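# Plug the open holes in the steel beam

## Task

The long steel beam has one or more holes on its upper face that lack a plastic plug. Pick up spare plugs from the tray at the +y end of the table and press one plug into every empty hole, so that each plug's head rests flush on the beam with no gap anywhere around it.

## Robot and tools

ROBOT. Two Doosan M1013 arms, left_arm and right_arm, each with a Robotiq 2F-140 gripper and a wrist camera. Each arm sits on its own carriage on one shared floor track along y at x = 0. left_rail carries left_arm and is always the carriage toward +y; right_rail carries right_arm. These names do not match the image sides. A base stands at x = 0, y = that carriage's position_m, z = 0.03 m, facing +x. The fingers can fold at a hinge if pushed, so a part held deep near the palm may be loose or squeezed too hard. Grip near the fingertips.

SCENE FRAME. Fixed to the table: the top is z = 0, +z is up, +x is the direction the arms face, +y is to their left. The table edge is at x = 0.31 m. Reported positions are in metres, velocities in m/s and rad/s, orientation as quaternion wxyz. The gripper's own axes: fingers point along +z, and they open and close along y. end_effector_position is the point between closed pads; fingertips reach about 33 mm past it.

execute_actions(actions, cameras). Runs the actions in order. Each action may hold: "rows" (1 to 15 rows), "steps" (1 to 450 control steps of 1/30 s, default 15, at least one per row), "until", and commands for left_rail or right_rail. An empty actions list just reports state and images. Each row is a single list of 18 numbers, all in [-1, 1], covering both arms: left_arm dx, dy, dz, rx, ry, rz, then left gripper position, force_limit, speed, then the same nine for right_arm. dx..rz are offsets, not poses: they are measured from that arm's Hand target as it was when the action began, along that Hand target's own axes, and every row in the action counts from that same start, not from the prior row. A scale of 1.0 equals 0.6 m or 180 degrees; rx, ry, rz form one rotation vector. Sending six zeros re-asks for the current Hand target. Gripper numbers are absolute settings: position +1 is open (140 mm), about -0.8 is pads touching, -1 closes until blocked; force_limit from -1 (about 14 N) to +1 (about 58 N); speed from -1 (about 30 mm/s) to +1 (about 250 mm/s). Always resend a gripper's last three values to leave it unchanged, since 0 is a real command. After the last row the arms keep heading for the final row's target for the remaining steps. Ramp offsets gradually over rows (0.01 per row is about 0.18 m/s) so held parts are not shaken loose. The controller clips each step to 70 mm and 16 degrees from the measured pose.

Rails: {"left_rail": {"position_m": y}} sets where the carriage goes (left_rail -1.1 to 2 m, right_rail -2 to 1.1 m); also speed_m_s (0.01 to 1) and acceleration_factor (0.1 to 1), or {"stop": true}. Keep carriages at least 0.98 m apart. After sending, use an action like {"steps": n, "until": {"left_rail": {"position_status": ["!=", "moving"]}}}. Wait for arrival before aiming a gripper at a scene point. "until" reads only rail fields, or {"all"/"any": {"status": "ended"}}; numbers need a comparison such as "<" or ">=".

move(target, speed, blend, stop_force, zero, blocking, cameras). Straight-line gripper paths. target is one 18-number row or a list of up to 15 rows, laid out as above; all offsets count from the same starting Hand targets. speed: m/s, 0.002 to 2, default 0.25. blend: corner rounding in m for lists. stop_force: 10 to 80 N, one value for both arms; an arm's path ends when it feels that much push against its motion. Use it slowly for seating plugs or touching down; leave it out when backing away from contact, and don't rely on it while the gripper rotates. zero (default true) re-zeroes the force reading first. blocking=false returns early; then use wait or stop before new rows or moves. The result adds a "move:" line (done, off_target, held, fault, and limits such as paced or held).

wait(seconds 0 to 10) lets the scene run. stop brakes a running move. zoom_image(camera, region [x0,y0,x1,y1], at most 504 px each way) enlarges cam_low, cam_left_wrist or cam_right_wrist. read_manual gives licence text. finished_scene(scene) ends the scene; call it only once every plug is seated and stays so.

RESULTS. Per arm: end_effector_position and quaternion, Hand target (the base for the next offsets), Tool commands, gripper position_measured in counts (3 open, about 230 pads met), object_status (0 moving, 1 blocked while opening, 2 blocked while closing, meaning likely holding, 3 reached target or pads met). Joint positions list rail (m) then six joints (rad); joint torques; Flange force in gripper axes (includes held weight, some error); Wrist depth as a 7x7 grid of distances in mm; rail position_m, position_status (moving, done, contact_stop, time_out, stopped, stopped_with_arm, stopped_for_other_arm, stopped_for_other_carriage) and position_answer (taken/not_taken).

AVOID. Any contact force reaching 144 N, or joint torque at its limit, stops the arm for 10 s; targets even slightly past a firm surface can do this, so press slowly with stop_force. Never let the arms or grippers touch each other. Do not drop plugs, release them while moving, or let anything leave the table, which ends the scene. Avoid slamming fixed objects, twisting stiff things, or holding loads far out for long (motor heat). Route paths around an arm's own base.

Each tool is called after "Request:" as a command line: name --argument value for each argument, lists and objects as JSON in quotes; but a table of rows of numbers goes row by row, as --pt "numbers of a row", without its own name.

## Session

Request:
execute_actions --actions '[]'

Scene clock: 0.00 s.
left_arm: end_effector_position=(+0.6500, +1.5432, +0.3520) position_measured=3 object_status=3 end_effector_quat_wxyz=(+0.000, +1.000, +0.000, +0.000) | right_arm: end_effector_position=(+0.6500, -0.7188, +0.3520) position_measured=3 object_status=3 end_effector_quat_wxyz=(+0.000, +1.000, +0.000, +0.000)
Joint positions: left_arm=[1.543 -0.053 0.164 1.605 0 1.373 1.518] | right_arm=[-0.719 -0.053 0.164 1.605 0 1.373 1.518]
Joint velocities: within noise
Joint torques (N m): no reading
Flange force (N): no reading
Wrist depth (mm): cam_left_wrist=[429 317 317 315 315 316 314 / 334 327 327 327 326 326 326 / 491 346 348 345 344 344 345 / 520 122 521 518 519 127 510 / - 108 553 555 553 127 95 / - 590 594 582 593 564 95 / - - 613 611 614 655 -] | cam_right_wrist=[312 311 312 309 310 310 311 / 329 328 329 327 328 326 333 / 347 347 485 345 494 484 484 / 510 116 516 519 517 132 499 / - 108 546 549 544 549 95 / - 574 572 564 577 576 - / - - 582 598 588 - -]
Hand target: left_arm +0.6500, +1.5432, +0.3520; +0.000, +1.000, +0.000, +0.000 | right_arm +0.6500, -0.7188, +0.3520; +0.000, +1.000, +0.000, +0.000
Tool commands: left_gripper/position=+1.0 left_gripper/force_limit=+1.0 left_gripper/speed=+1.0 right_gripper/position=+1.0 right_gripper/force_limit=+1.0 right_gripper/speed=+1.0
left_rail: position_m=1.543 position_status=done
right_rail: position_m=-0.719 position_status=done

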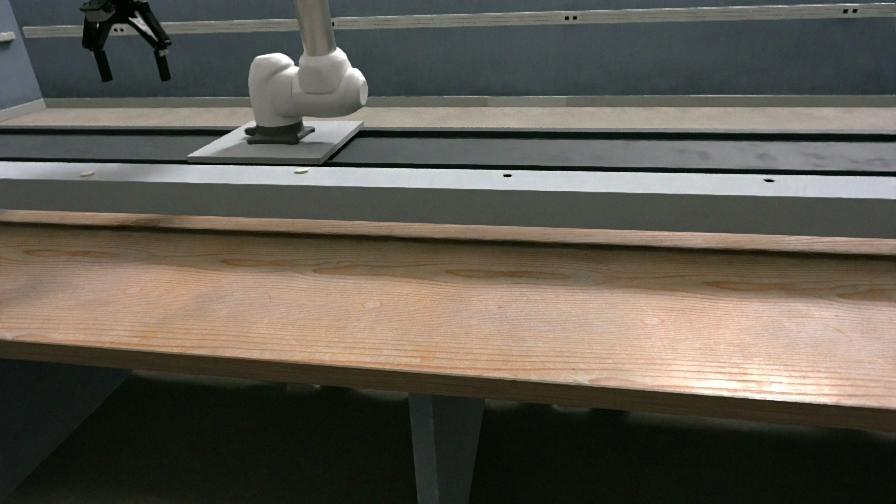

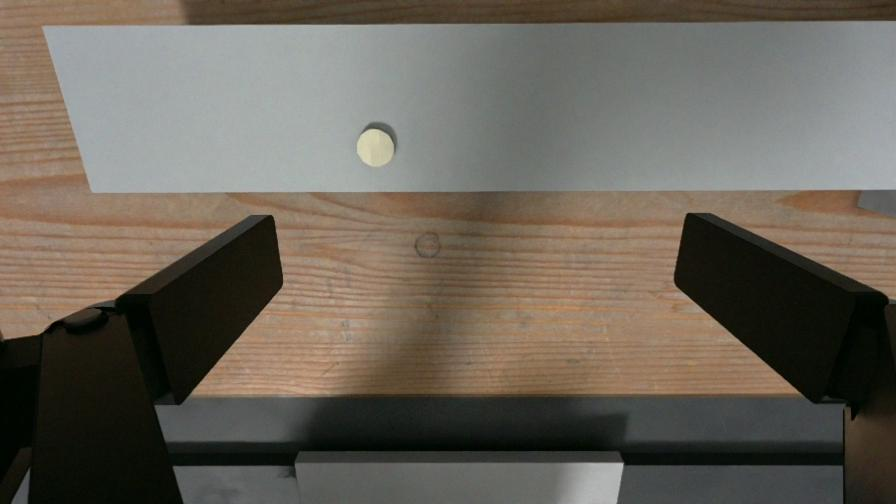

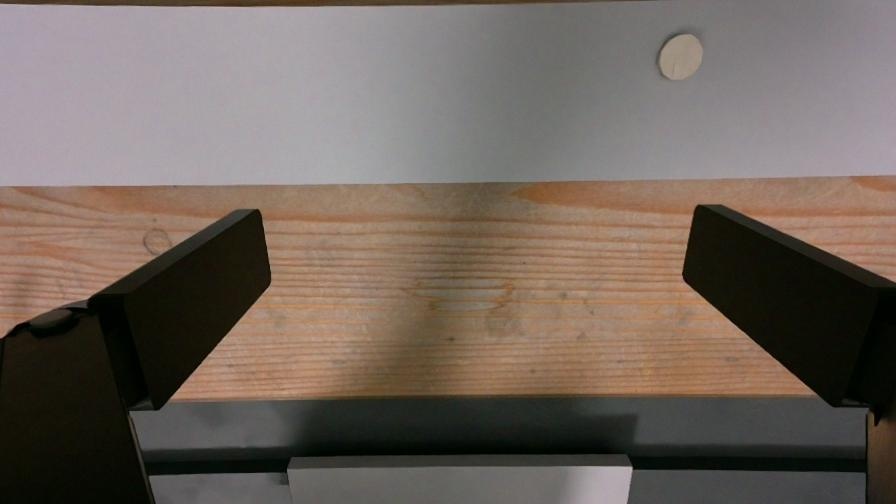

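Request:
execute_actions --actions '[{"left_rail":{"position_m":1.95,"speed_m_s":0.5,"acceleration_factor":0.5},"steps":200,"until":{"left_rail":{"position_status":["!=","moving"]}}}]' --cameras '["cam_left_wrist"]'

Request:
execute_actions --actions '[{"left_rail":{"position_m":1.0},"steps":200,"until":{"left_rail":{"position_status":["!=","moving"]}}}]' --cameras '["cam_left_wrist"]'

Request:
execute_actions --actions '[{"left_rail":{"position_m":0.45},"steps":200,"until":{"left_rail":{"position_status":["!=","moving"]}}}]' --cameras '["cam_left_wrist"]'

Request:
execute_actions --actions '[{"right_rail":{"position_m":-1.3,"speed_m_s":0.5,"acceleration_factor":0.5},"steps":200,"until":{"right_rail":{"position_status":["!=","moving"]}}}]' --cameras '["cam_right_wrist"]'

Request:
execute_actions --actions '[{"right_rail":{"position_m":-1.8},"left_rail":{"position_m":-0.1},"steps":200,"until":{"all":{"status":"ended"}}}]'

Scene clock: 16.77 s.
left_arm: end_effector_position=(+0.6500, +1.9500, +0.3520) position_measured=3 object_status=3 end_effector_quat_wxyz=(+0.000, +1.000, +0.000, +0.000) | right_arm: end_effector_position=(+0.6500, -0.7188, +0.3520) position_measured=3 object_status=3 end_effector_quat_wxyz=(+0.000, +1.000, +0.000, +0.000)
Joint positions: left_arm=[1.95 -0.053 0.164 1.605 0 1.373 1.518] | right_arm=[-0.719 -0.053 0.164 1.605 0 1.373 1.518]
Joint torques (N m): left_arm=[-0.77 -55.67 -40.15 4.2 0.01 -0.03] | right_arm=[-1.15 -59.75 -40.09 4.21 -0.33 0.53]
Flange force (N): left_arm=[-1.8 -0.8 -3.2] | right_arm=[4.6 -0.9 -2.6]
Wrist depth (mm): cam_left_wrist=[440 435 435 435 433 316 311 / 464 458 459 462 448 327 324 / 488 485 488 487 487 345 345 / 520 121 519 518 518 127 510 / - 108 554 555 556 127 95 / - 588 597 581 590 596 95 / - 1756 611 614 603 - -] | cam_right_wrist=[314 312 310 309 310 312 308 / 329 328 327 327 328 329 333 / 347 347 346 346 347 484 483 / 513 116 517 510 513 132 503 / - 108 548 545 544 542 95 / - 595 588 585 576 574 - / - - 649 598 586 - -]
Hand target: left_arm +0.6500, +1.9500, +0.3520; +0.000, +1.000, +0.000, +0.000 | right_arm +0.6500, -0.7188, +0.3520; +0.000, +1.000, +0.000, +0.000
Tool commands: left_gripper/position=+1.0 left_gripper/force_limit=+1.0 left_gripper/speed=+1.0 right_gripper/position=+1.0 right_gripper/force_limit=+1.0 right_gripper/speed=+1.0
left_rail: position_m=1.950 speed_m_s=0.50 position_status=done
right_rail: position_m=-0.719 position_status=done
Images, in order (width x height): cam_left_wrist 896x504.

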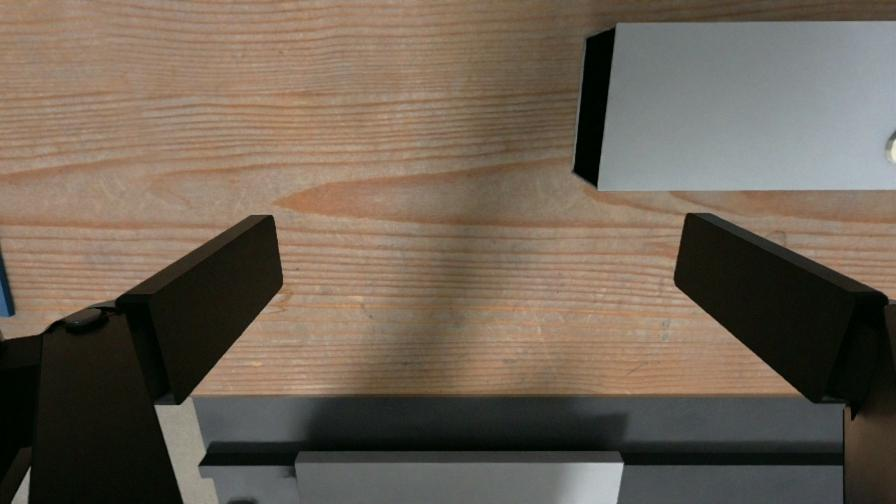

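Scene clock: 19.47 s.
left_arm: end_effector_position=(+0.6500, +1.0001, +0.3520) position_measured=3 object_status=3 end_effector_quat_wxyz=(+0.000, +1.000, +0.000, +0.000) | right_arm: end_effector_position=(+0.6500, -0.7188, +0.3520) position_measured=3 object_status=3 end_effector_quat_wxyz=(+0.000, +1.000, +0.000, +0.000)
Joint positions: left_arm=[1 -0.053 0.164 1.605 0 1.373 1.518] | right_arm=[-0.719 -0.053 0.164 1.605 0 1.373 1.518]
Joint torques (N m): left_arm=[-0.74 -55.72 -40.07 4.22 0 -0.06] | right_arm=[-1.22 -59.84 -40.14 4.21 -0.32 0.58]
Flange force (N): left_arm=[-1.6 -1.0 -3.1] | right_arm=[4.6 -0.9 -2.6]
Wrist depth (mm): cam_left_wrist=[317 316 318 315 317 315 311 / 327 327 324 325 327 326 327 / 347 346 437 346 346 345 344 / 519 122 515 519 519 127 511 / - 108 551 554 551 127 95 / - 571 593 582 582 617 95 / - - 619 611 606 614 -] | cam_right_wrist=[311 311 310 310 314 312 312 / 327 329 327 329 327 329 327 / 348 347 345 346 344 490 485 / 509 116 515 511 516 132 500 / - 108 549 543 549 546 95 / - 584 588 580 586 564 - / - 628 604 605 592 - -]
Hand target: left_arm +0.6500, +1.0001, +0.3520; +0.000, +1.000, +0.000, +0.000 | right_arm +0.6500, -0.7188, +0.3520; +0.000, +1.000, +0.000, +0.000
Tool commands: left_gripper/position=+1.0 left_gripper/force_limit=+1.0 left_gripper/speed=+1.0 right_gripper/position=+1.0 right_gripper/force_limit=+1.0 right_gripper/speed=+1.0
left_rail: position_m=1.000 speed_m_s=0.50 position_status=done
right_rail: position_m=-0.719 position_status=done
Images, in order (width x height): cam_left_wrist 896x504.

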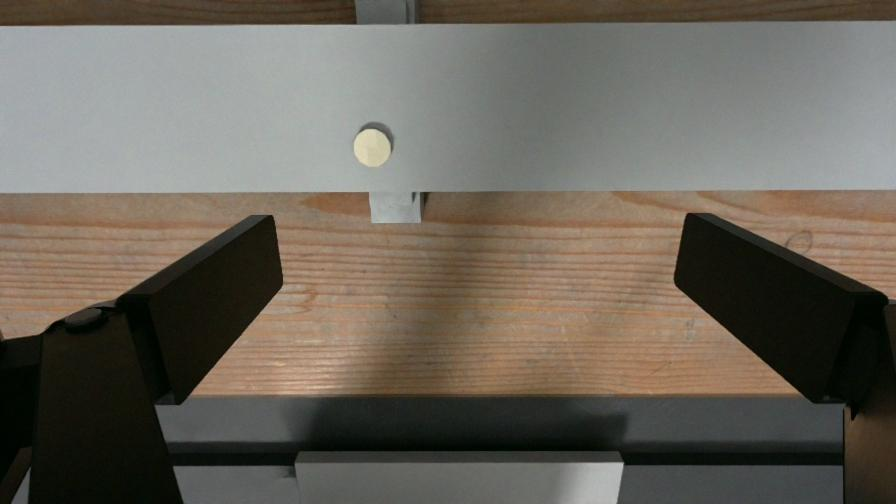

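Scene clock: 21.37 s.
left_arm: end_effector_position=(+0.6500, +0.4501, +0.3520) position_measured=3 object_status=3 end_effector_quat_wxyz=(+0.000, +1.000, +0.000, +0.000) | right_arm: end_effector_position=(+0.6500, -0.7188, +0.3520) position_measured=3 object_status=3 end_effector_quat_wxyz=(+0.000, +1.000, +0.000, +0.000)
Joint positions: left_arm=[0.45 -0.053 0.164 1.605 0 1.373 1.518] | right_arm=[-0.719 -0.053 0.164 1.605 0 1.373 1.518]
Joint torques (N m): left_arm=[-0.58 -56.02 -40.32 4.21 -0.01 -0.08] | right_arm=[-1.28 -59.92 -40.27 4.24 -0.33 0.56]
Flange force (N): left_arm=[-1.6 -0.8 -2.8] | right_arm=[4.6 -1.0 -2.8]
Wrist depth (mm): cam_left_wrist=[318 316 426 315 317 315 316 / 327 327 328 323 327 322 329 / 348 494 345 483 494 489 489 / 520 122 520 516 516 127 512 / - 108 559 551 555 127 95 / - 587 591 593 588 594 95 / - - 614 608 613 - -] | cam_right_wrist=[313 309 310 311 307 312 308 / 329 332 327 328 330 325 329 / 347 347 345 345 345 486 484 / 509 117 516 514 517 132 499 / - 108 550 550 549 546 95 / - 578 577 573 580 580 - / - - 620 591 607 643 -]
Hand target: left_arm +0.6500, +0.4501, +0.3520; +0.000, +1.000, +0.000, +0.000 | right_arm +0.6500, -0.7188, +0.3520; +0.000, +1.000, +0.000, +0.000
Tool commands: left_gripper/position=+1.0 left_gripper/force_limit=+1.0 left_gripper/speed=+1.0 right_gripper/position=+1.0 right_gripper/force_limit=+1.0 right_gripper/speed=+1.0
left_rail: position_m=0.450 speed_m_s=0.50 position_status=done
right_rail: position_m=-0.719 position_status=done
Images, in order (width x height): cam_left_wrist 896x504.

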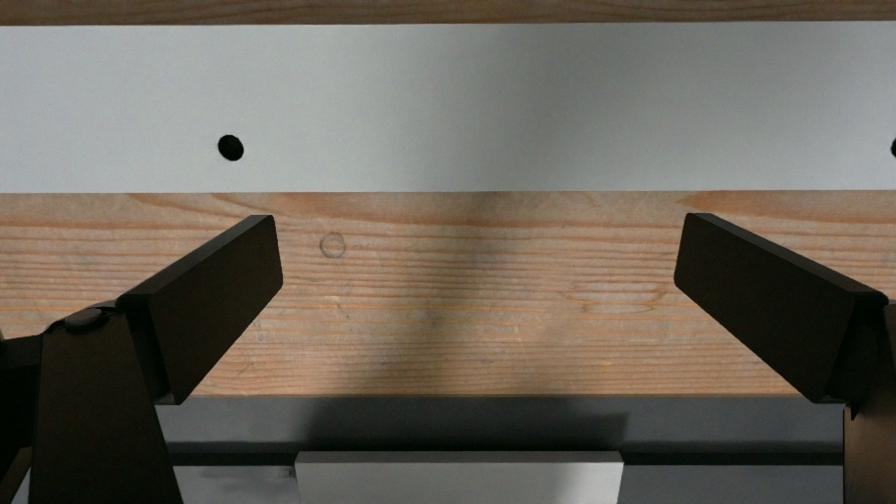

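Scene clock: 23.33 s.
left_arm: end_effector_position=(+0.6500, +0.4500, +0.3520) position_measured=3 object_status=3 end_effector_quat_wxyz=(+0.000, +1.000, +0.000, +0.000) | right_arm: end_effector_position=(+0.6500, -1.2999, +0.3520) position_measured=3 object_status=3 end_effector_quat_wxyz=(+0.000, +1.000, +0.000, +0.000)
Joint positions: left_arm=[0.45 -0.053 0.164 1.605 0 1.373 1.518] | right_arm=[-1.3 -0.053 0.164 1.605 0 1.373 1.518]
Joint torques (N m): left_arm=[-0.87 -55.66 -40.12 4.2 0.02 -0.01] | right_arm=[-1.16 -59.72 -40.32 4.27 -0.36 0.58]
Flange force (N): left_arm=[-1.9 -1.1 -3.1] | right_arm=[4.3 -0.8 -2.8]
Wrist depth (mm): cam_left_wrist=[317 315 432 426 314 423 311 / 326 327 - 326 326 326 323 / 345 345 496 346 492 345 344 / 518 122 519 520 519 127 509 / - 108 551 556 554 127 95 / - 584 588 581 594 591 95 / - - 613 606 614 666 -] | cam_right_wrist=[313 318 311 311 312 311 312 / 328 329 326 329 327 327 321 / 346 347 347 347 346 483 485 / 505 117 511 515 516 132 504 / - 108 552 546 545 546 95 / - 574 573 586 584 591 - / - - 605 605 589 - -]
Hand target: left_arm +0.6500, +0.4500, +0.3520; +0.000, +1.000, +0.000, +0.000 | right_arm +0.6500, -1.2999, +0.3520; +0.000, +1.000, +0.000, +0.000
Tool commands: left_gripper/position=+1.0 left_gripper/force_limit=+1.0 left_gripper/speed=+1.0 right_gripper/position=+1.0 right_gripper/force_limit=+1.0 right_gripper/speed=+1.0
left_rail: position_m=0.450 speed_m_s=0.50 position_status=done
right_rail: position_m=-1.300 speed_m_s=0.50 position_status=done
Images, in order (width x height): cam_right_wrist 896x504.

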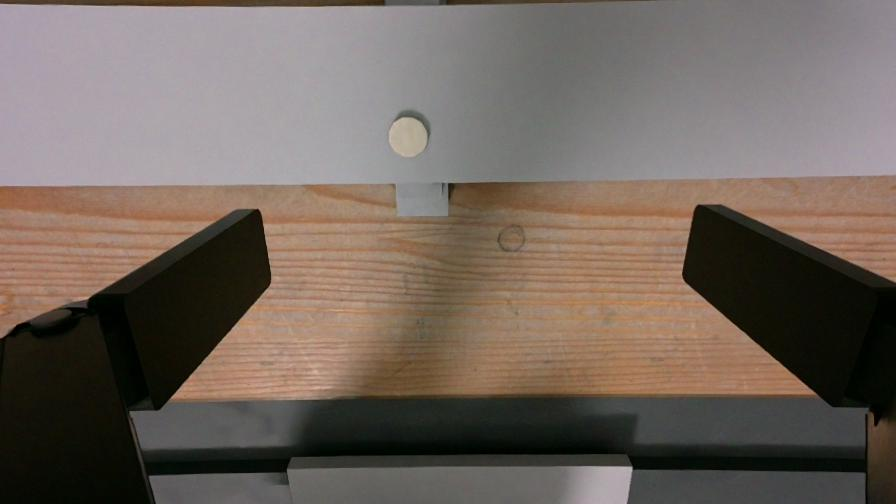

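Scene clock: 25.23 s.
left_arm: end_effector_position=(+0.6500, -0.0999, +0.3520) position_measured=3 object_status=3 end_effector_quat_wxyz=(+0.000, +1.000, +0.000, +0.000) | right_arm: end_effector_position=(+0.6500, -1.7999, +0.3520) position_measured=3 object_status=3 end_effector_quat_wxyz=(+0.000, +1.000, +0.000, +0.000)
Joint positions: left_arm=[-0.1 -0.053 0.164 1.605 0 1.373 1.518] | right_arm=[-1.8 -0.053 0.164 1.605 0 1.373 1.518]
Joint torques (N m): left_arm=[-0.97 -55.84 -40.16 4.22 0.04 -0.04] | right_arm=[-1.14 -59.51 -40.19 4.24 -0.31 0.55]
Flange force (N): left_arm=[-1.7 -1.6 -2.9] | right_arm=[3.8 -0.9 -3.1]
Wrist depth (mm): cam_left_wrist=[428 319 317 316 316 315 312 / 331 327 327 328 326 326 326 / 346 347 346 490 347 346 345 / 520 122 516 521 516 128 508 / - 108 551 556 553 127 95 / - 584 571 593 588 588 95 / - - 619 608 602 - -] | cam_right_wrist=[312 312 313 309 318 310 440 / 329 328 329 328 328 329 459 / 348 346 345 489 486 488 486 / 511 116 517 516 515 132 500 / - 108 549 551 554 549 95 / - 589 580 577 573 586 - / - 651 608 588 616 613 -]
Hand target: left_arm +0.6500, -0.0999, +0.3520; +0.000, +1.000, +0.000, +0.000 | right_arm +0.6500, -1.7999, +0.3520; +0.000, +1.000, +0.000, +0.000
Tool commands: left_gripper/position=+1.0 left_gripper/force_limit=+1.0 left_gripper/speed=+1.0 right_gripper/position=+1.0 right_gripper/force_limit=+1.0 right_gripper/speed=+1.0
left_rail: position_m=-0.100 speed_m_s=0.50 position_status=done
right_rail: position_m=-1.800 speed_m_s=0.50 position_status=done

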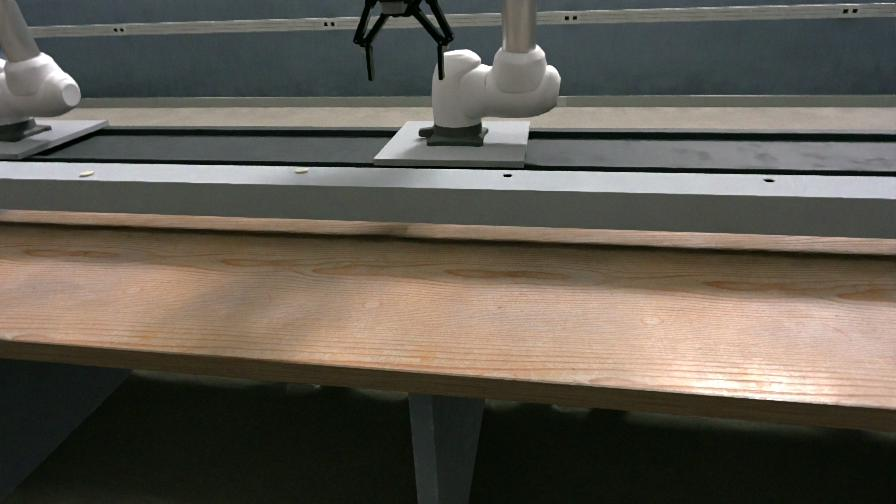

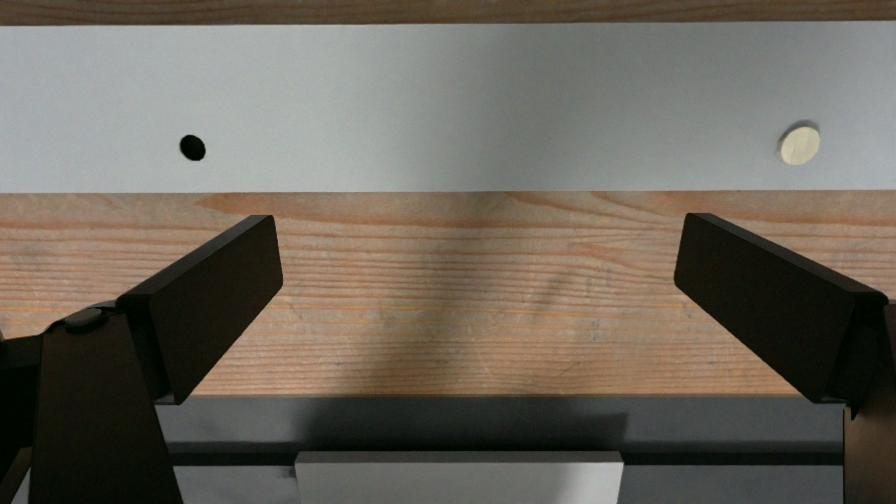

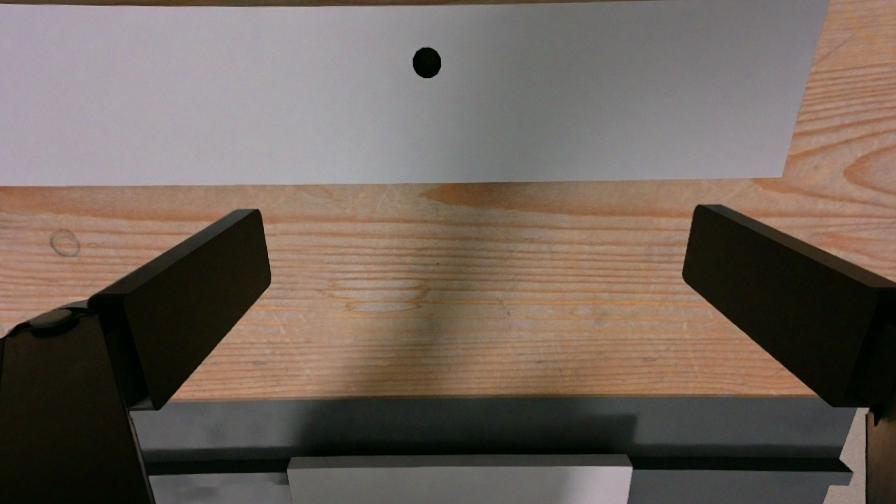

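Request:
execute_actions --actions '[{"left_rail":{"position_m":2.0,"speed_m_s":1.0},"steps":300,"until":{"left_rail":{"position_status":["!=","moving"]}}}]' --cameras '[]'

Request:
move --target '[0.0,-0.6,0,0,0,0,1,1,1,0,0,0,0,0,0,1,1,1]' --cameras '["cam_left_wrist"]'

Scene clock: 48.93 s.
left_arm: end_effector_position=(+0.6500, +1.9999, +0.3520) position_measured=3 object_status=3 end_effector_quat_wxyz=(+0.000, +1.000, +0.000, +0.000) | right_arm: end_effector_position=(+0.6500, -1.8000, +0.3520) position_measured=3 object_status=3 end_effector_quat_wxyz=(+0.000, +1.000, +0.000, +0.000)
Joint positions: left_arm=[2 -0.053 0.164 1.605 0 1.373 1.518] | right_arm=[-1.8 -0.053 0.164 1.605 0 1.373 1.518]
Joint torques (N m): left_arm=[-0.74 -56.16 -40.21 4.2 0.01 -0.03] | right_arm=[-0.92 -59.74 -40.26 4.25 -0.37 0.57]
Flange force (N): left_arm=[-1.5 -1.1 -2.9] | right_arm=[4.5 -0.4 -2.7]
Wrist depth (mm): cam_left_wrist=[440 437 434 437 435 339 312 / 463 463 463 459 463 330 325 / 487 485 488 486 485 345 344 / 513 122 515 516 520 127 511 / - 108 558 555 555 128 95 / - 590 590 587 582 584 95 / - 1669 611 609 630 - -] | cam_right_wrist=[310 312 311 311 310 309 432 / 329 328 327 326 327 326 453 / 493 348 346 496 346 483 485 / 510 116 516 515 514 132 501 / - 108 548 552 549 546 95 / - 572 589 572 566 588 - / - 641 592 595 608 625 -]
Hand target: left_arm +0.6500, +1.9999, +0.3520; +0.000, +1.000, +0.000, +0.000 | right_arm +0.6500, -1.8000, +0.3520; +0.000, +1.000, +0.000, +0.000
Tool commands: left_gripper/position=+1.0 left_gripper/force_limit=+1.0 left_gripper/speed=+1.0 right_gripper/position=+1.0 right_gripper/force_limit=+1.0 right_gripper/speed=+1.0
left_rail: position_m=2.000 position_status=done
right_rail: position_m=-1.800 speed_m_s=0.50 position_status=done
No camera images: "cameras" was empty.

Scene clock: 50.80 s.
left_arm: end_effector_position=(+0.6500, +2.3600, +0.3520) position_measured=3 object_status=3 end_effector_quat_wxyz=(+0.000, +1.000, +0.000, +0.000) | right_arm: end_effector_position=(+0.6500, -1.8000, +0.3520) position_measured=3 object_status=3 end_effector_quat_wxyz=(+0.000, +1.000, +0.000, +0.000)
Joint positions: left_arm=[2 0.459 0.312 1.417 0 1.413 2.03] | right_arm=[-1.8 -0.053 0.164 1.605 0 1.373 1.518]
Joint torques (N m): left_arm=[-1.71 -71.56 -40.36 4.16 0.03 -0.1] | right_arm=[-1.24 -59.73 -40.15 4.25 -0.35 0.56]
Flange force (N): left_arm=[-1.9 -2.1 -2.8] | right_arm=[4.6 -1.0 -2.8]
Wrist depth (mm): cam_left_wrist=[1108 437 438 436 435 436 437 / 1168 459 457 461 461 463 461 / 1261 484 485 490 489 486 485 / 1362 122 507 520 516 127 508 / - 108 549 554 555 127 95 / - 591 588 593 588 590 95 / - 1681 1681 1613 616 608 -] | cam_right_wrist=[312 312 311 312 311 310 432 / 329 329 328 327 326 327 459 / 346 349 347 348 345 482 486 / 509 116 516 516 514 132 497 / - 108 548 552 548 549 95 / - 588 586 572 568 570 - / - - 598 607 605 623 -]
Hand target: left_arm +0.6500, +2.3600, +0.3520; +0.000, +1.000, +0.000, +0.000 | right_arm +0.6500, -1.8000, +0.3520; +0.000, +1.000, +0.000, +0.000
Off the commanded pose: left_arm 0.000 m, 0 deg | right_arm 0.000 m, 0 deg.
left_rail: position_m=2.000 position_status=done
right_rail: position_m=-1.800 speed_m_s=0.50 position_status=done
move: done
Images, in order (width x height): cam_left_wrist 896x504.

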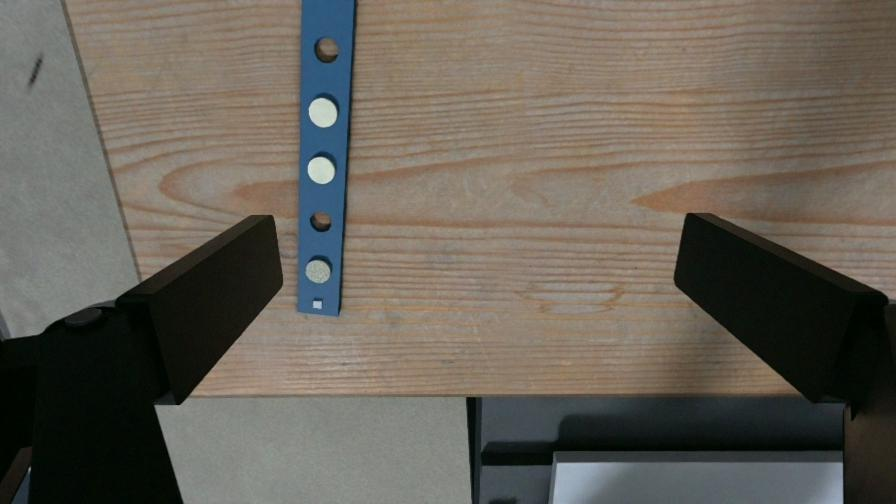

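Request:
move --target '[0.25,-0.1,0,0,0,0,1,1,1,0,0,0,0,0,0,1,1,1]' --cameras '["cam_left_wrist"]'

Request:
zoom_image --camera "cam_left_wrist" --region '[300, 0, 560, 504]'

Scene clock: 56.57 s.
left_arm: end_effector_position=(+0.8000, +2.4200, +0.3521) position_measured=3 object_status=3 end_effector_quat_wxyz=(+0.000, +1.000, +0.000, +0.000) | right_arm: end_effector_position=(+0.6500, -1.8000, +0.3520) position_measured=3 object_status=3 end_effector_quat_wxyz=(+0.000, +1.000, +0.000, +0.000)
Joint positions: left_arm=[2 0.445 0.588 1.007 0 1.546 2.016] | right_arm=[-1.8 -0.053 0.164 1.605 0 1.373 1.518]
Joint torques (N m): left_arm=[-0.95 -96.63 -41.45 4.25 0.01 -0.06] | right_arm=[-1.03 -59.79 -40.22 4.24 -0.32 0.56]
Flange force (N): left_arm=[-4.4 1.5 -2.2] | right_arm=[4.4 -0.7 -2.8]
Wrist depth (mm): cam_left_wrist=[1123 438 433 435 435 433 436 / 1191 460 462 459 461 459 458 / 1248 496 487 484 484 487 491 / 1317 122 512 515 519 127 513 / - 108 550 551 551 127 95 / - 590 588 594 588 600 95 / - 1646 639 632 629 627 -] | cam_right_wrist=[313 312 312 312 310 310 431 / 327 330 327 328 329 327 456 / 346 347 490 491 494 487 485 / 507 116 513 513 511 131 501 / - 108 550 546 550 546 95 / - 582 581 580 573 578 - / - 644 617 625 586 - -]
Hand target: left_arm +0.8000, +2.4200, +0.3520; +0.000, +1.000, +0.000, +0.000 | right_arm +0.6500, -1.8000, +0.3520; +0.000, +1.000, +0.000, +0.000
Off the commanded pose: left_arm 0.000 m, 0 deg | right_arm 0.000 m, 0 deg.
left_rail: position_m=2.000 position_status=done
right_rail: position_m=-1.800 speed_m_s=0.50 position_status=done
move: done
Images, in order (width x height): cam_left_wrist 896x504.

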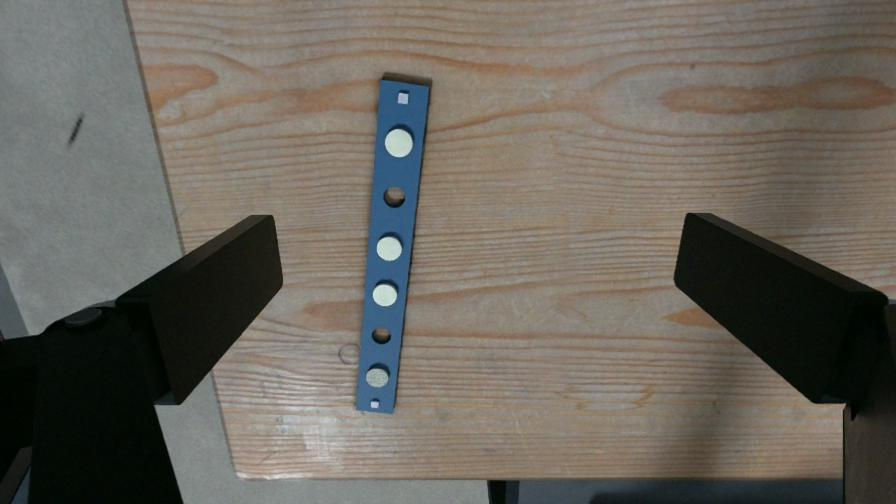

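Scaled by 1.000.

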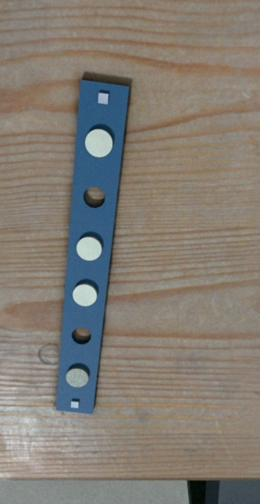

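Request:
move --target '[-0.2,-0.13,0.15,0,0,0,-0.8,0,1,0,0,0,0,0,0,1,1,1]' --cameras '["cam_left_wrist"]'

Request:
move --target '[0,0,0.15,0,0,0,-0.8,0,1,0,0,0,0,0,0,1,1,1]' --cameras '["cam_left_wrist"]'

Scene clock: 84.87 s.
left_arm: end_effector_position=(+0.6801, +2.4980, +0.2620) position_measured=229 object_status=3 end_effector_quat_wxyz=(+0.000, +1.000, +0.000, +0.000) | right_arm: end_effector_position=(+0.6500, -1.8000, +0.3520) position_measured=3 object_status=3 end_effector_quat_wxyz=(+0.000, +1.000, +0.000, +0.000)
Joint positions: left_arm=[2 0.591 0.503 1.305 0 1.334 2.162] | right_arm=[-1.8 -0.053 0.164 1.605 0 1.373 1.518]
Joint torques (N m): left_arm=[-0.99 -88.02 -40.22 4.04 0.11 -0.02] | right_arm=[-0.95 -59.79 -40.2 4.29 -0.33 0.56]
Flange force (N): left_arm=[-3.7 1.1 -2.9] | right_arm=[4.5 -0.5 -3.1]
Wrist depth (mm): cam_left_wrist=[1054 354 352 352 355 353 354 / 1118 377 374 370 374 372 373 / 1151 405 396 391 394 395 396 / 1235 1197 421 121 414 422 419 / 1310 1317 - 84 83 89 447 / 1403 - 65 - - 70 471 / - - 67 - - - -] | cam_right_wrist=[310 310 310 312 314 312 432 / 329 329 329 327 327 329 454 / 346 493 347 346 345 484 489 / 511 116 517 511 516 132 500 / - 108 552 550 543 548 95 / - 582 578 578 573 593 - / - - 608 611 599 - -]
Hand target: left_arm +0.6800, +2.4980, +0.2620; +0.000, +1.000, +0.000, +0.000 | right_arm +0.6500, -1.8000, +0.3520; +0.000, +1.000, +0.000, +0.000
Off the commanded pose: left_arm 0.000 m, 0 deg | right_arm 0.000 m, 0 deg.
left_rail: position_m=2.000 position_status=done
right_rail: position_m=-1.800 speed_m_s=0.50 position_status=done
move: done
Images, in order (width x height): cam_left_wrist 896x504.

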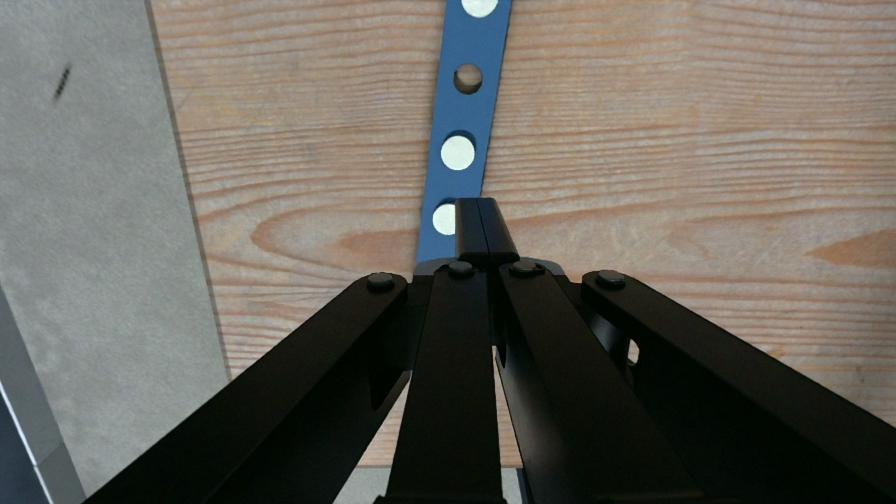

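Scene clock: 85.67 s.
left_arm: end_effector_position=(+0.6801, +2.4980, +0.1721) position_measured=229 object_status=3 end_effector_quat_wxyz=(+0.000, +1.000, +0.000, +0.000) | right_arm: end_effector_position=(+0.6500, -1.8000, +0.3520) position_measured=3 object_status=3 end_effector_quat_wxyz=(+0.000, +1.000, +0.000, +0.000)
Joint positions: left_arm=[2 0.591 0.548 1.403 0 1.191 2.162] | right_arm=[-1.8 -0.053 0.164 1.605 0 1.373 1.518]
Joint torques (N m): left_arm=[-1.1 -89.95 -38.25 3.9 -0.15 -0.04] | right_arm=[-0.96 -59.72 -40.19 4.22 -0.37 0.61]
Flange force (N): left_arm=[-3.0 1.0 -3.9] | right_arm=[4.6 -0.5 -3.1]
Wrist depth (mm): cam_left_wrist=[278 274 273 275 272 273 272 / 1000 288 287 283 288 288 288 / 1063 304 303 301 305 303 304 / 1140 322 323 133 319 324 323 / 1203 341 - 84 83 83 346 / 1268 - 65 - - 70 362 / - - 67 - - - -] | cam_right_wrist=[311 312 311 310 310 311 434 / 329 328 329 327 329 319 454 / 349 348 345 346 345 489 485 / 510 116 518 519 522 132 501 / - 108 550 550 551 550 95 / - 585 582 588 578 582 - / - - 605 588 611 625 -]
Hand target: left_arm +0.6800, +2.4980, +0.1720; +0.000, +1.000, +0.000, +0.000 | right_arm +0.6500, -1.8000, +0.3520; +0.000, +1.000, +0.000, +0.000
Off the commanded pose: left_arm 0.000 m, 0 deg | right_arm 0.000 m, 0 deg.
left_rail: position_m=2.000 position_status=done
right_rail: position_m=-1.800 speed_m_s=0.50 position_status=done
move: done
Images, in order (width x height): cam_left_wrist 896x504.

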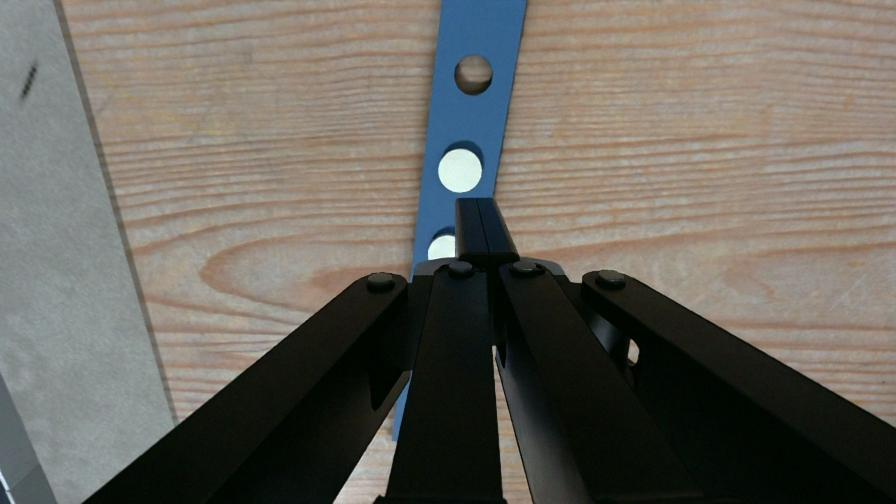

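Request:
move --target '[0.0133,-0.008,0.09,0,0,0,0.1,-1,0,0,0,0,0,0,0,1,1,1]' --cameras '["cam_left_wrist"]'

Request:
zoom_image --camera "cam_left_wrist" --region '[350, 80, 650, 300]'

Scene clock: 107.43 s.
left_arm: end_effector_position=(+0.6880, +2.5028, +0.1180) position_measured=117 object_status=0 end_effector_quat_wxyz=(+0.000, +1.000, +0.000, +0.000) | right_arm: end_effector_position=(+0.6500, -1.8000, +0.3520) position_measured=3 object_status=3 end_effector_quat_wxyz=(+0.000, +1.000, +0.000, +0.000)
Joint positions: left_arm=[2 0.591 0.597 1.426 0 1.118 2.161] | right_arm=[-1.8 -0.053 0.164 1.605 0 1.373 1.518]
Joint torques (N m): left_arm=[-0.92 -93.16 -36.77 3.77 -0.01 -0.08] | right_arm=[-1.11 -59.72 -40.11 4.23 -0.39 0.57]
Flange force (N): left_arm=[-2.7 0.2 -4.0] | right_arm=[4.3 -0.8 -3.2]
Wrist depth (mm): cam_left_wrist=[224 223 224 222 223 224 223 / 237 237 236 234 236 236 236 / 250 250 250 243 250 250 249 / 268 265 156 260 162 261 266 / 1145 89 106 276 279 89 88 / - - 300 300 304 - - / - - - 323 326 - -] | cam_right_wrist=[311 310 311 310 311 312 433 / 328 329 327 327 328 326 456 / 347 348 346 346 489 481 485 / 510 116 513 511 513 132 504 / - 108 550 549 544 544 95 / - 574 580 585 570 589 - / - - 582 605 620 619 -]
Hand target: left_arm +0.6880, +2.5028, +0.1180; +0.000, +1.000, +0.000, +0.000 | right_arm +0.6500, -1.8000, +0.3520; +0.000, +1.000, +0.000, +0.000
Off the commanded pose: left_arm 0.000 m, 0 deg | right_arm 0.000 m, 0 deg.
left_rail: position_m=2.000 position_status=done
right_rail: position_m=-1.800 speed_m_s=0.50 position_status=done
move: done
Images, in order (width x height): cam_left_wrist 896x504.

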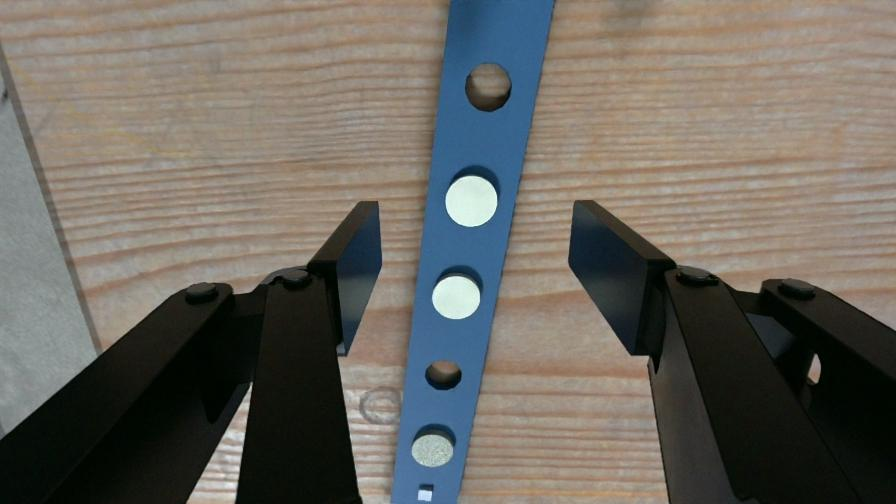

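Scaled by 1.680 from the camera's 896x504 image, which has a finer 1280x720 frame.

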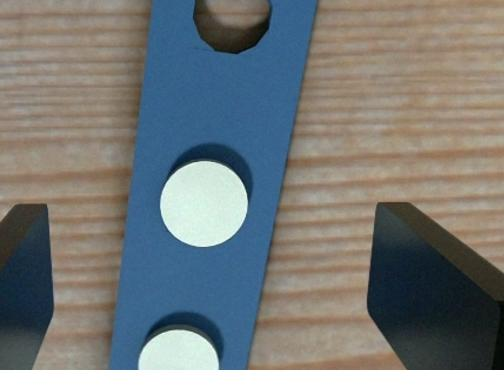

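Request:
move --target '[0,-0.065,0.02,0,0,0,0.1,-1,0,0,0,0,0,0,0,1,1,1]' --cameras '["cam_left_wrist"]'

Scene clock: 123.20 s.
left_arm: end_effector_position=(+0.6880, +2.5418, +0.1060) position_measured=117 object_status=3 end_effector_quat_wxyz=(+0.000, +1.000, +0.000, +0.000) | right_arm: end_effector_position=(+0.6500, -1.8000, +0.3520) position_measured=3 object_status=3 end_effector_quat_wxyz=(+0.000, +1.000, +0.000, +0.000)
Joint positions: left_arm=[2 0.628 0.641 1.376 0 1.125 2.198] | right_arm=[-1.8 -0.053 0.164 1.605 0 1.373 1.518]
Joint torques (N m): left_arm=[-1.3 -96.78 -36.88 3.78 0.01 -0.04] | right_arm=[-0.97 -59.71 -40.12 4.24 -0.35 0.59]
Flange force (N): left_arm=[-2.9 0.5 -4.3] | right_arm=[4.6 -0.5 -2.7]
Wrist depth (mm): cam_left_wrist=[213 213 212 212 206 213 213 / 230 224 224 224 222 224 224 / 1000 237 238 238 229 237 238 / 1063 253 157 253 162 250 253 / 1145 89 106 266 260 89 88 / - - 285 286 284 - - / - - - 310 311 - -] | cam_right_wrist=[306 311 313 312 312 310 431 / 332 329 327 327 328 328 455 / 347 346 345 485 346 484 484 / 514 116 519 511 513 132 499 / - 109 546 546 545 544 95 / - 576 574 586 574 582 - / - - 598 605 602 - -]
Hand target: left_arm +0.6880, +2.5418, +0.1060; +0.000, +1.000, +0.000, +0.000 | right_arm +0.6500, -1.8000, +0.3520; +0.000, +1.000, +0.000, +0.000
Off the commanded pose: left_arm 0.000 m, 0 deg | right_arm 0.000 m, 0 deg.
left_rail: position_m=2.000 position_status=done
right_rail: position_m=-1.800 speed_m_s=0.50 position_status=done
move: done
Images, in order (width x height): cam_left_wrist 896x504.

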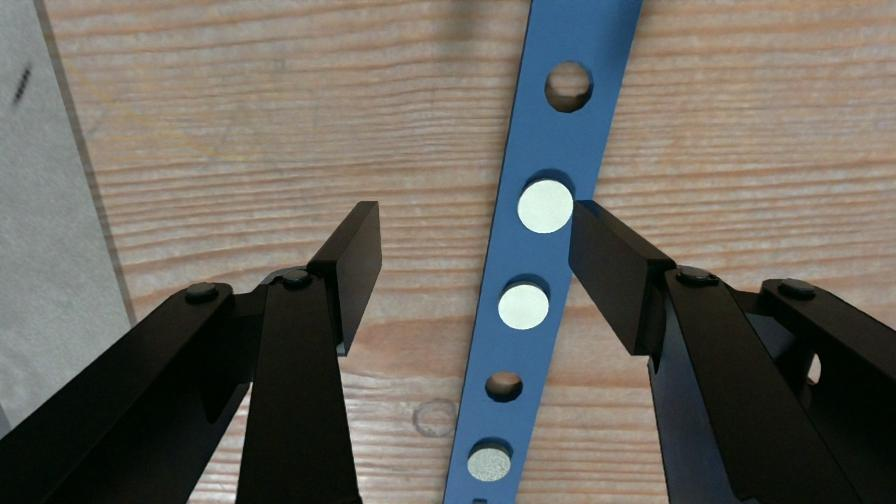

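Request:
move --target '[0,0.065,0.045,0,0,0,-1,-1,0,0,0,0,0,0,0,1,1,1]' --cameras '["cam_left_wrist"]'

Request:
move --target '[0,0,0.07,0,0,0,-1,-1,0,0,0,0,0,0,0,1,1,1]' --cameras '["cam_left_wrist"]' --stop_force 10 --speed 0.008

Scene clock: 142.20 s.
left_arm: end_effector_position=(+0.6880, +2.5028, +0.0790) position_measured=233 object_status=3 end_effector_quat_wxyz=(+0.000, +1.000, +0.000, +0.000) | right_arm: end_effector_position=(+0.6500, -1.8000, +0.3520) position_measured=3 object_status=3 end_effector_quat_wxyz=(+0.000, +1.000, +0.000, +0.000)
Joint positions: left_arm=[2 0.591 0.627 1.454 0 1.06 2.161] | right_arm=[-1.8 -0.053 0.164 1.605 0 1.373 1.518]
Joint torques (N m): left_arm=[-1.3 -94.02 -35.91 3.7 0.03 -0.07] | right_arm=[-1.22 -59.99 -40.18 4.25 -0.35 0.61]
Flange force (N): left_arm=[-3.3 1.3 -4.2] | right_arm=[5.0 -0.8 -2.5]
Wrist depth (mm): cam_left_wrist=[188 188 188 189 186 188 188 / 199 199 199 196 197 199 199 / 211 210 210 202 210 211 210 / 224 223 223 134 221 223 223 / 238 238 - 84 83 89 238 / 256 - 65 - - 70 251 / - - 67 - - - -] | cam_right_wrist=[312 312 312 310 310 310 431 / 329 329 334 326 327 327 455 / 348 345 346 347 347 483 484 / 517 117 515 513 511 132 503 / - 108 550 550 549 546 95 / - 580 580 582 568 570 - / - - 607 598 586 - -]
Hand target: left_arm +0.6880, +2.5028, +0.0790; +0.000, +1.000, +0.000, +0.000 | right_arm +0.6500, -1.8000, +0.3520; +0.000, +1.000, +0.000, +0.000
Off the commanded pose: left_arm 0.000 m, 0 deg | right_arm 0.000 m, 0 deg.
left_rail: position_m=2.000 position_status=done
right_rail: position_m=-1.800 speed_m_s=0.50 position_status=done
move: done
Images, in order (width x height): cam_left_wrist 896x504.

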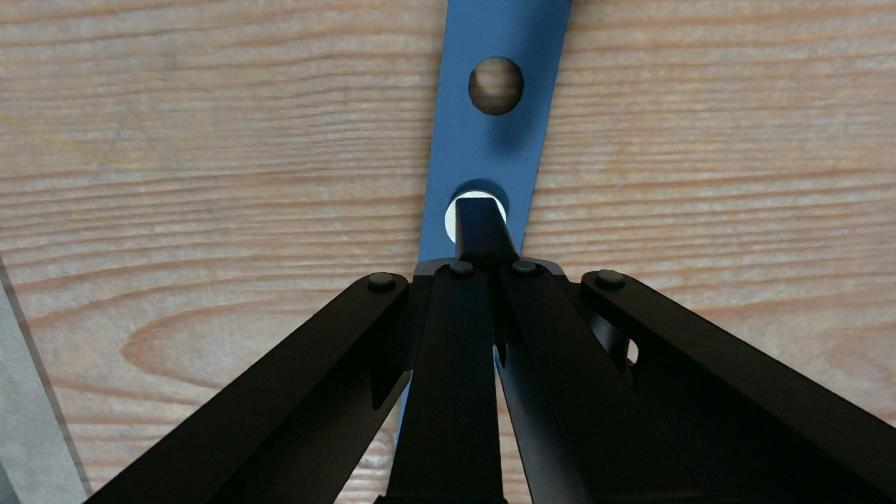

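Scene clock: 146.60 s.
left_arm: end_effector_position=(+0.6880, +2.5028, +0.0486) position_measured=233 object_status=3 end_effector_quat_wxyz=(+0.000, +1.000, +0.000, +0.000) | right_arm: end_effector_position=(+0.6500, -1.8000, +0.3520) position_measured=3 object_status=3 end_effector_quat_wxyz=(+0.000, +1.000, +0.000, +0.000)
Joint positions: left_arm=[2 0.591 0.652 1.473 0 1.016 2.161] | right_arm=[-1.8 -0.053 0.164 1.605 0 1.373 1.518]
Joint torques (N m): left_arm=[-0.57 -80.58 -29.27 3.71 -1.74 -0.03] | right_arm=[-0.98 -59.81 -40.29 4.26 -0.34 0.56]
Flange force (N): left_arm=[-6.3 4.0 -23.1] | right_arm=[4.5 -0.5 -2.7]
Wrist depth (mm): cam_left_wrist=[161 161 161 161 159 161 161 / 170 170 170 167 168 170 170 / 180 180 180 174 178 180 180 / 191 191 191 134 189 191 191 / 204 204 - 84 83 89 204 / 219 - 65 - - 70 215 / - - 67 - - - -] | cam_right_wrist=[313 312 312 314 311 307 432 / 329 328 327 326 326 329 454 / 347 348 346 348 346 486 487 / 510 116 514 516 513 132 503 / - 108 548 554 544 549 95 / - 574 578 578 577 586 - / - - 581 602 589 - -]
Hand target: left_arm +0.6880, +2.5028, +0.0486; +0.000, +1.000, +0.000, +0.000 (not the last commanded pose) | right_arm +0.6500, -1.8000, +0.3520; +0.000, +1.000, +0.000, +0.000
Off the commanded pose: left_arm 0.012 m, 0 deg | right_arm 0.000 m, 0 deg.
left_rail: position_m=2.000 position_status=done
right_rail: position_m=-1.800 speed_m_s=0.50 position_status=done
move: contact (left_arm)
Images, in order (width x height): cam_left_wrist 896x504.

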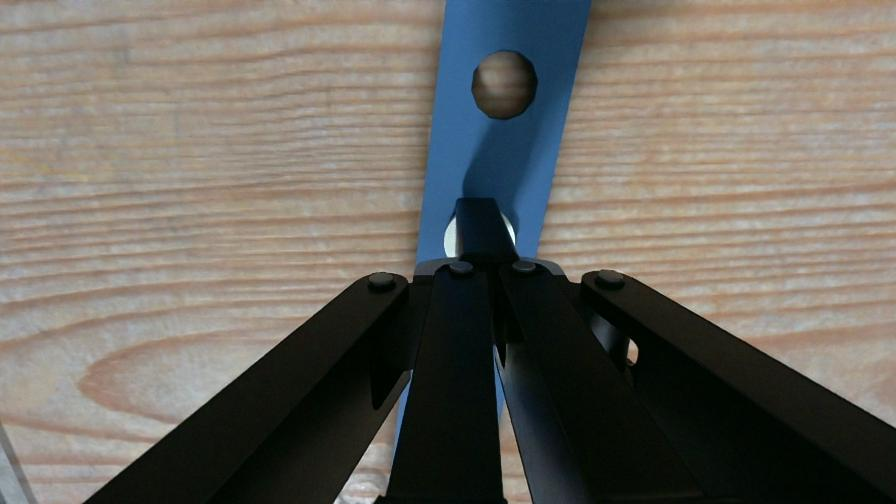

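Request:
move --pt "0 0 -0.03 0 0 0 -1 -1 0 0 0 0 0 0 0 1 1 1" --pt "0 0 -0.03 0 0 0 0.2 -1 0 0 0 0 0 0 0 1 1 1" --pt "0 0 0.0085 0 0 0 0.2 -1 0 0 0 0 0 0 0 1 1 1" --pt "0 0 0.0085 0 0 0 -1 0 -1 0 0 0 0 0 0 1 1 1" --speed 0.1 --cameras '["cam_left_wrist"]'

Scene clock: 158.67 s.
left_arm: end_effector_position=(+0.6881, +2.5028, +0.0435) position_measured=192 object_status=0 end_effector_quat_wxyz=(+0.000, +1.000, +0.000, +0.000) | right_arm: end_effector_position=(+0.6500, -1.8000, +0.3520) position_measured=3 object_status=3 end_effector_quat_wxyz=(+0.000, +1.000, +0.000, +0.000)
Joint positions: left_arm=[2 0.591 0.656 1.476 0 1.009 2.161] | right_arm=[-1.8 -0.053 0.164 1.605 0 1.373 1.518]
Joint torques (N m): left_arm=[-0.86 -77.97 -26.03 3.55 -0.6 0.05] | right_arm=[-0.72 -60.03 -40.25 4.27 -0.37 0.57]
Flange force (N): left_arm=[-4.4 2.3 -25.6] | right_arm=[4.8 -0.1 -2.7]
Wrist depth (mm): cam_left_wrist=[156 157 157 157 157 157 156 / 165 165 165 163 164 165 165 / 175 175 175 169 173 175 174 / 186 186 184 169 143 185 185 / 199 196 90 187 83 83 195 / 209 - - 204 - 67 65 / - - - 222 - - -] | cam_right_wrist=[314 312 312 312 310 310 432 / 330 326 328 327 328 322 453 / 347 490 345 346 490 484 486 / 513 116 514 517 515 132 499 / - 108 549 554 549 544 95 / - 573 581 574 581 570 - / - 639 563 589 589 - -]
Hand target: left_arm +0.6880, +2.5028, +0.0435; +0.000, +1.000, +0.000, +0.000 | right_arm +0.6500, -1.8000, +0.3520; +0.000, +1.000, +0.000, +0.000
Off the commanded pose: left_arm 0.000 m, 0 deg | right_arm 0.000 m, 0 deg.
left_rail: position_m=2.000 position_status=done
right_rail: position_m=-1.800 speed_m_s=0.50 position_status=done
move: done
Images, in order (width x height): cam_left_wrist 896x504.

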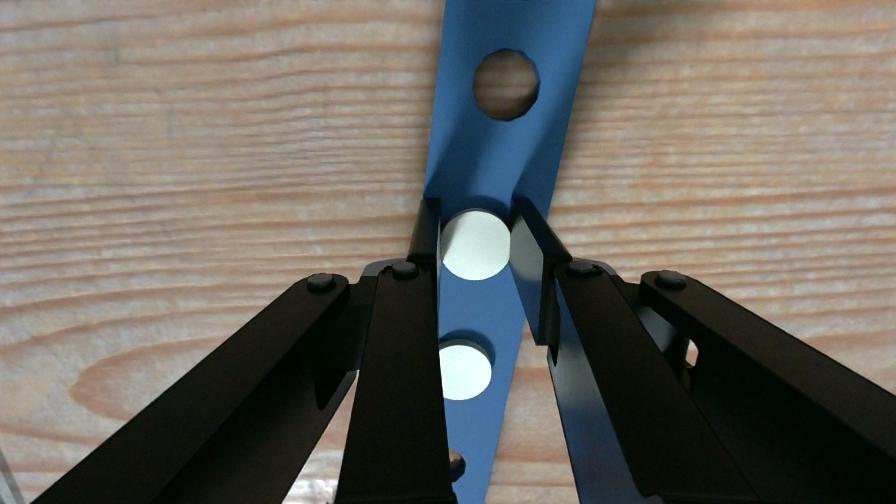

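Request:
wait --seconds 0.5 --cameras '[]'

Scene clock: 163.03 s.
left_arm: end_effector_position=(+0.6880, +2.5028, +0.0435) position_measured=192 object_status=2 end_effector_quat_wxyz=(+0.000, +1.000, +0.000, +0.000) | right_arm: end_effector_position=(+0.6500, -1.8000, +0.3520) position_measured=3 object_status=3 end_effector_quat_wxyz=(+0.000, +1.000, +0.000, +0.000)
Joint positions: left_arm=[2 0.591 0.656 1.476 0 1.009 2.161] | right_arm=[-1.8 -0.053 0.164 1.605 0 1.373 1.518]
Joint torques (N m): left_arm=[-0.88 -77.62 -25.6 3.51 -0.4 0.08] | right_arm=[-0.84 -59.71 -40.16 4.25 -0.35 0.57]
Flange force (N): left_arm=[-4.1 2.0 -25.9] | right_arm=[4.4 -0.3 -2.6]
Wrist depth (mm): cam_left_wrist=[157 156 157 155 154 156 157 / 165 165 165 163 163 165 165 / 175 175 174 169 172 175 174 / 186 185 183 170 143 186 186 / 199 196 90 186 83 83 195 / 210 - - 205 - 67 65 / - - - 221 - - -] | cam_right_wrist=[313 311 311 316 313 310 432 / 330 329 329 328 329 331 460 / 347 346 347 346 346 487 484 / 513 116 509 513 513 132 497 / - 108 545 548 548 549 95 / - 585 586 599 588 581 - / - 646 595 596 604 - -]
Hand target: left_arm +0.6880, +2.5028, +0.0435; +0.000, +1.000, +0.000, +0.000 | right_arm +0.6500, -1.8000, +0.3520; +0.000, +1.000, +0.000, +0.000
Tool commands: left_gripper/position=-1.0 left_gripper/force_limit=+0.0 left_gripper/speed=-1.0 right_gripper/position=+1.0 right_gripper/force_limit=+1.0 right_gripper/speed=+1.0
Off the commanded pose: left_arm 0.000 m, 0 deg | right_arm 0.000 m, 0 deg.
left_rail: position_m=2.000 position_status=done
right_rail: position_m=-1.800 speed_m_s=0.50 position_status=done
wait: 0.50 s; at rest from the start
No camera images: "cameras" was empty.


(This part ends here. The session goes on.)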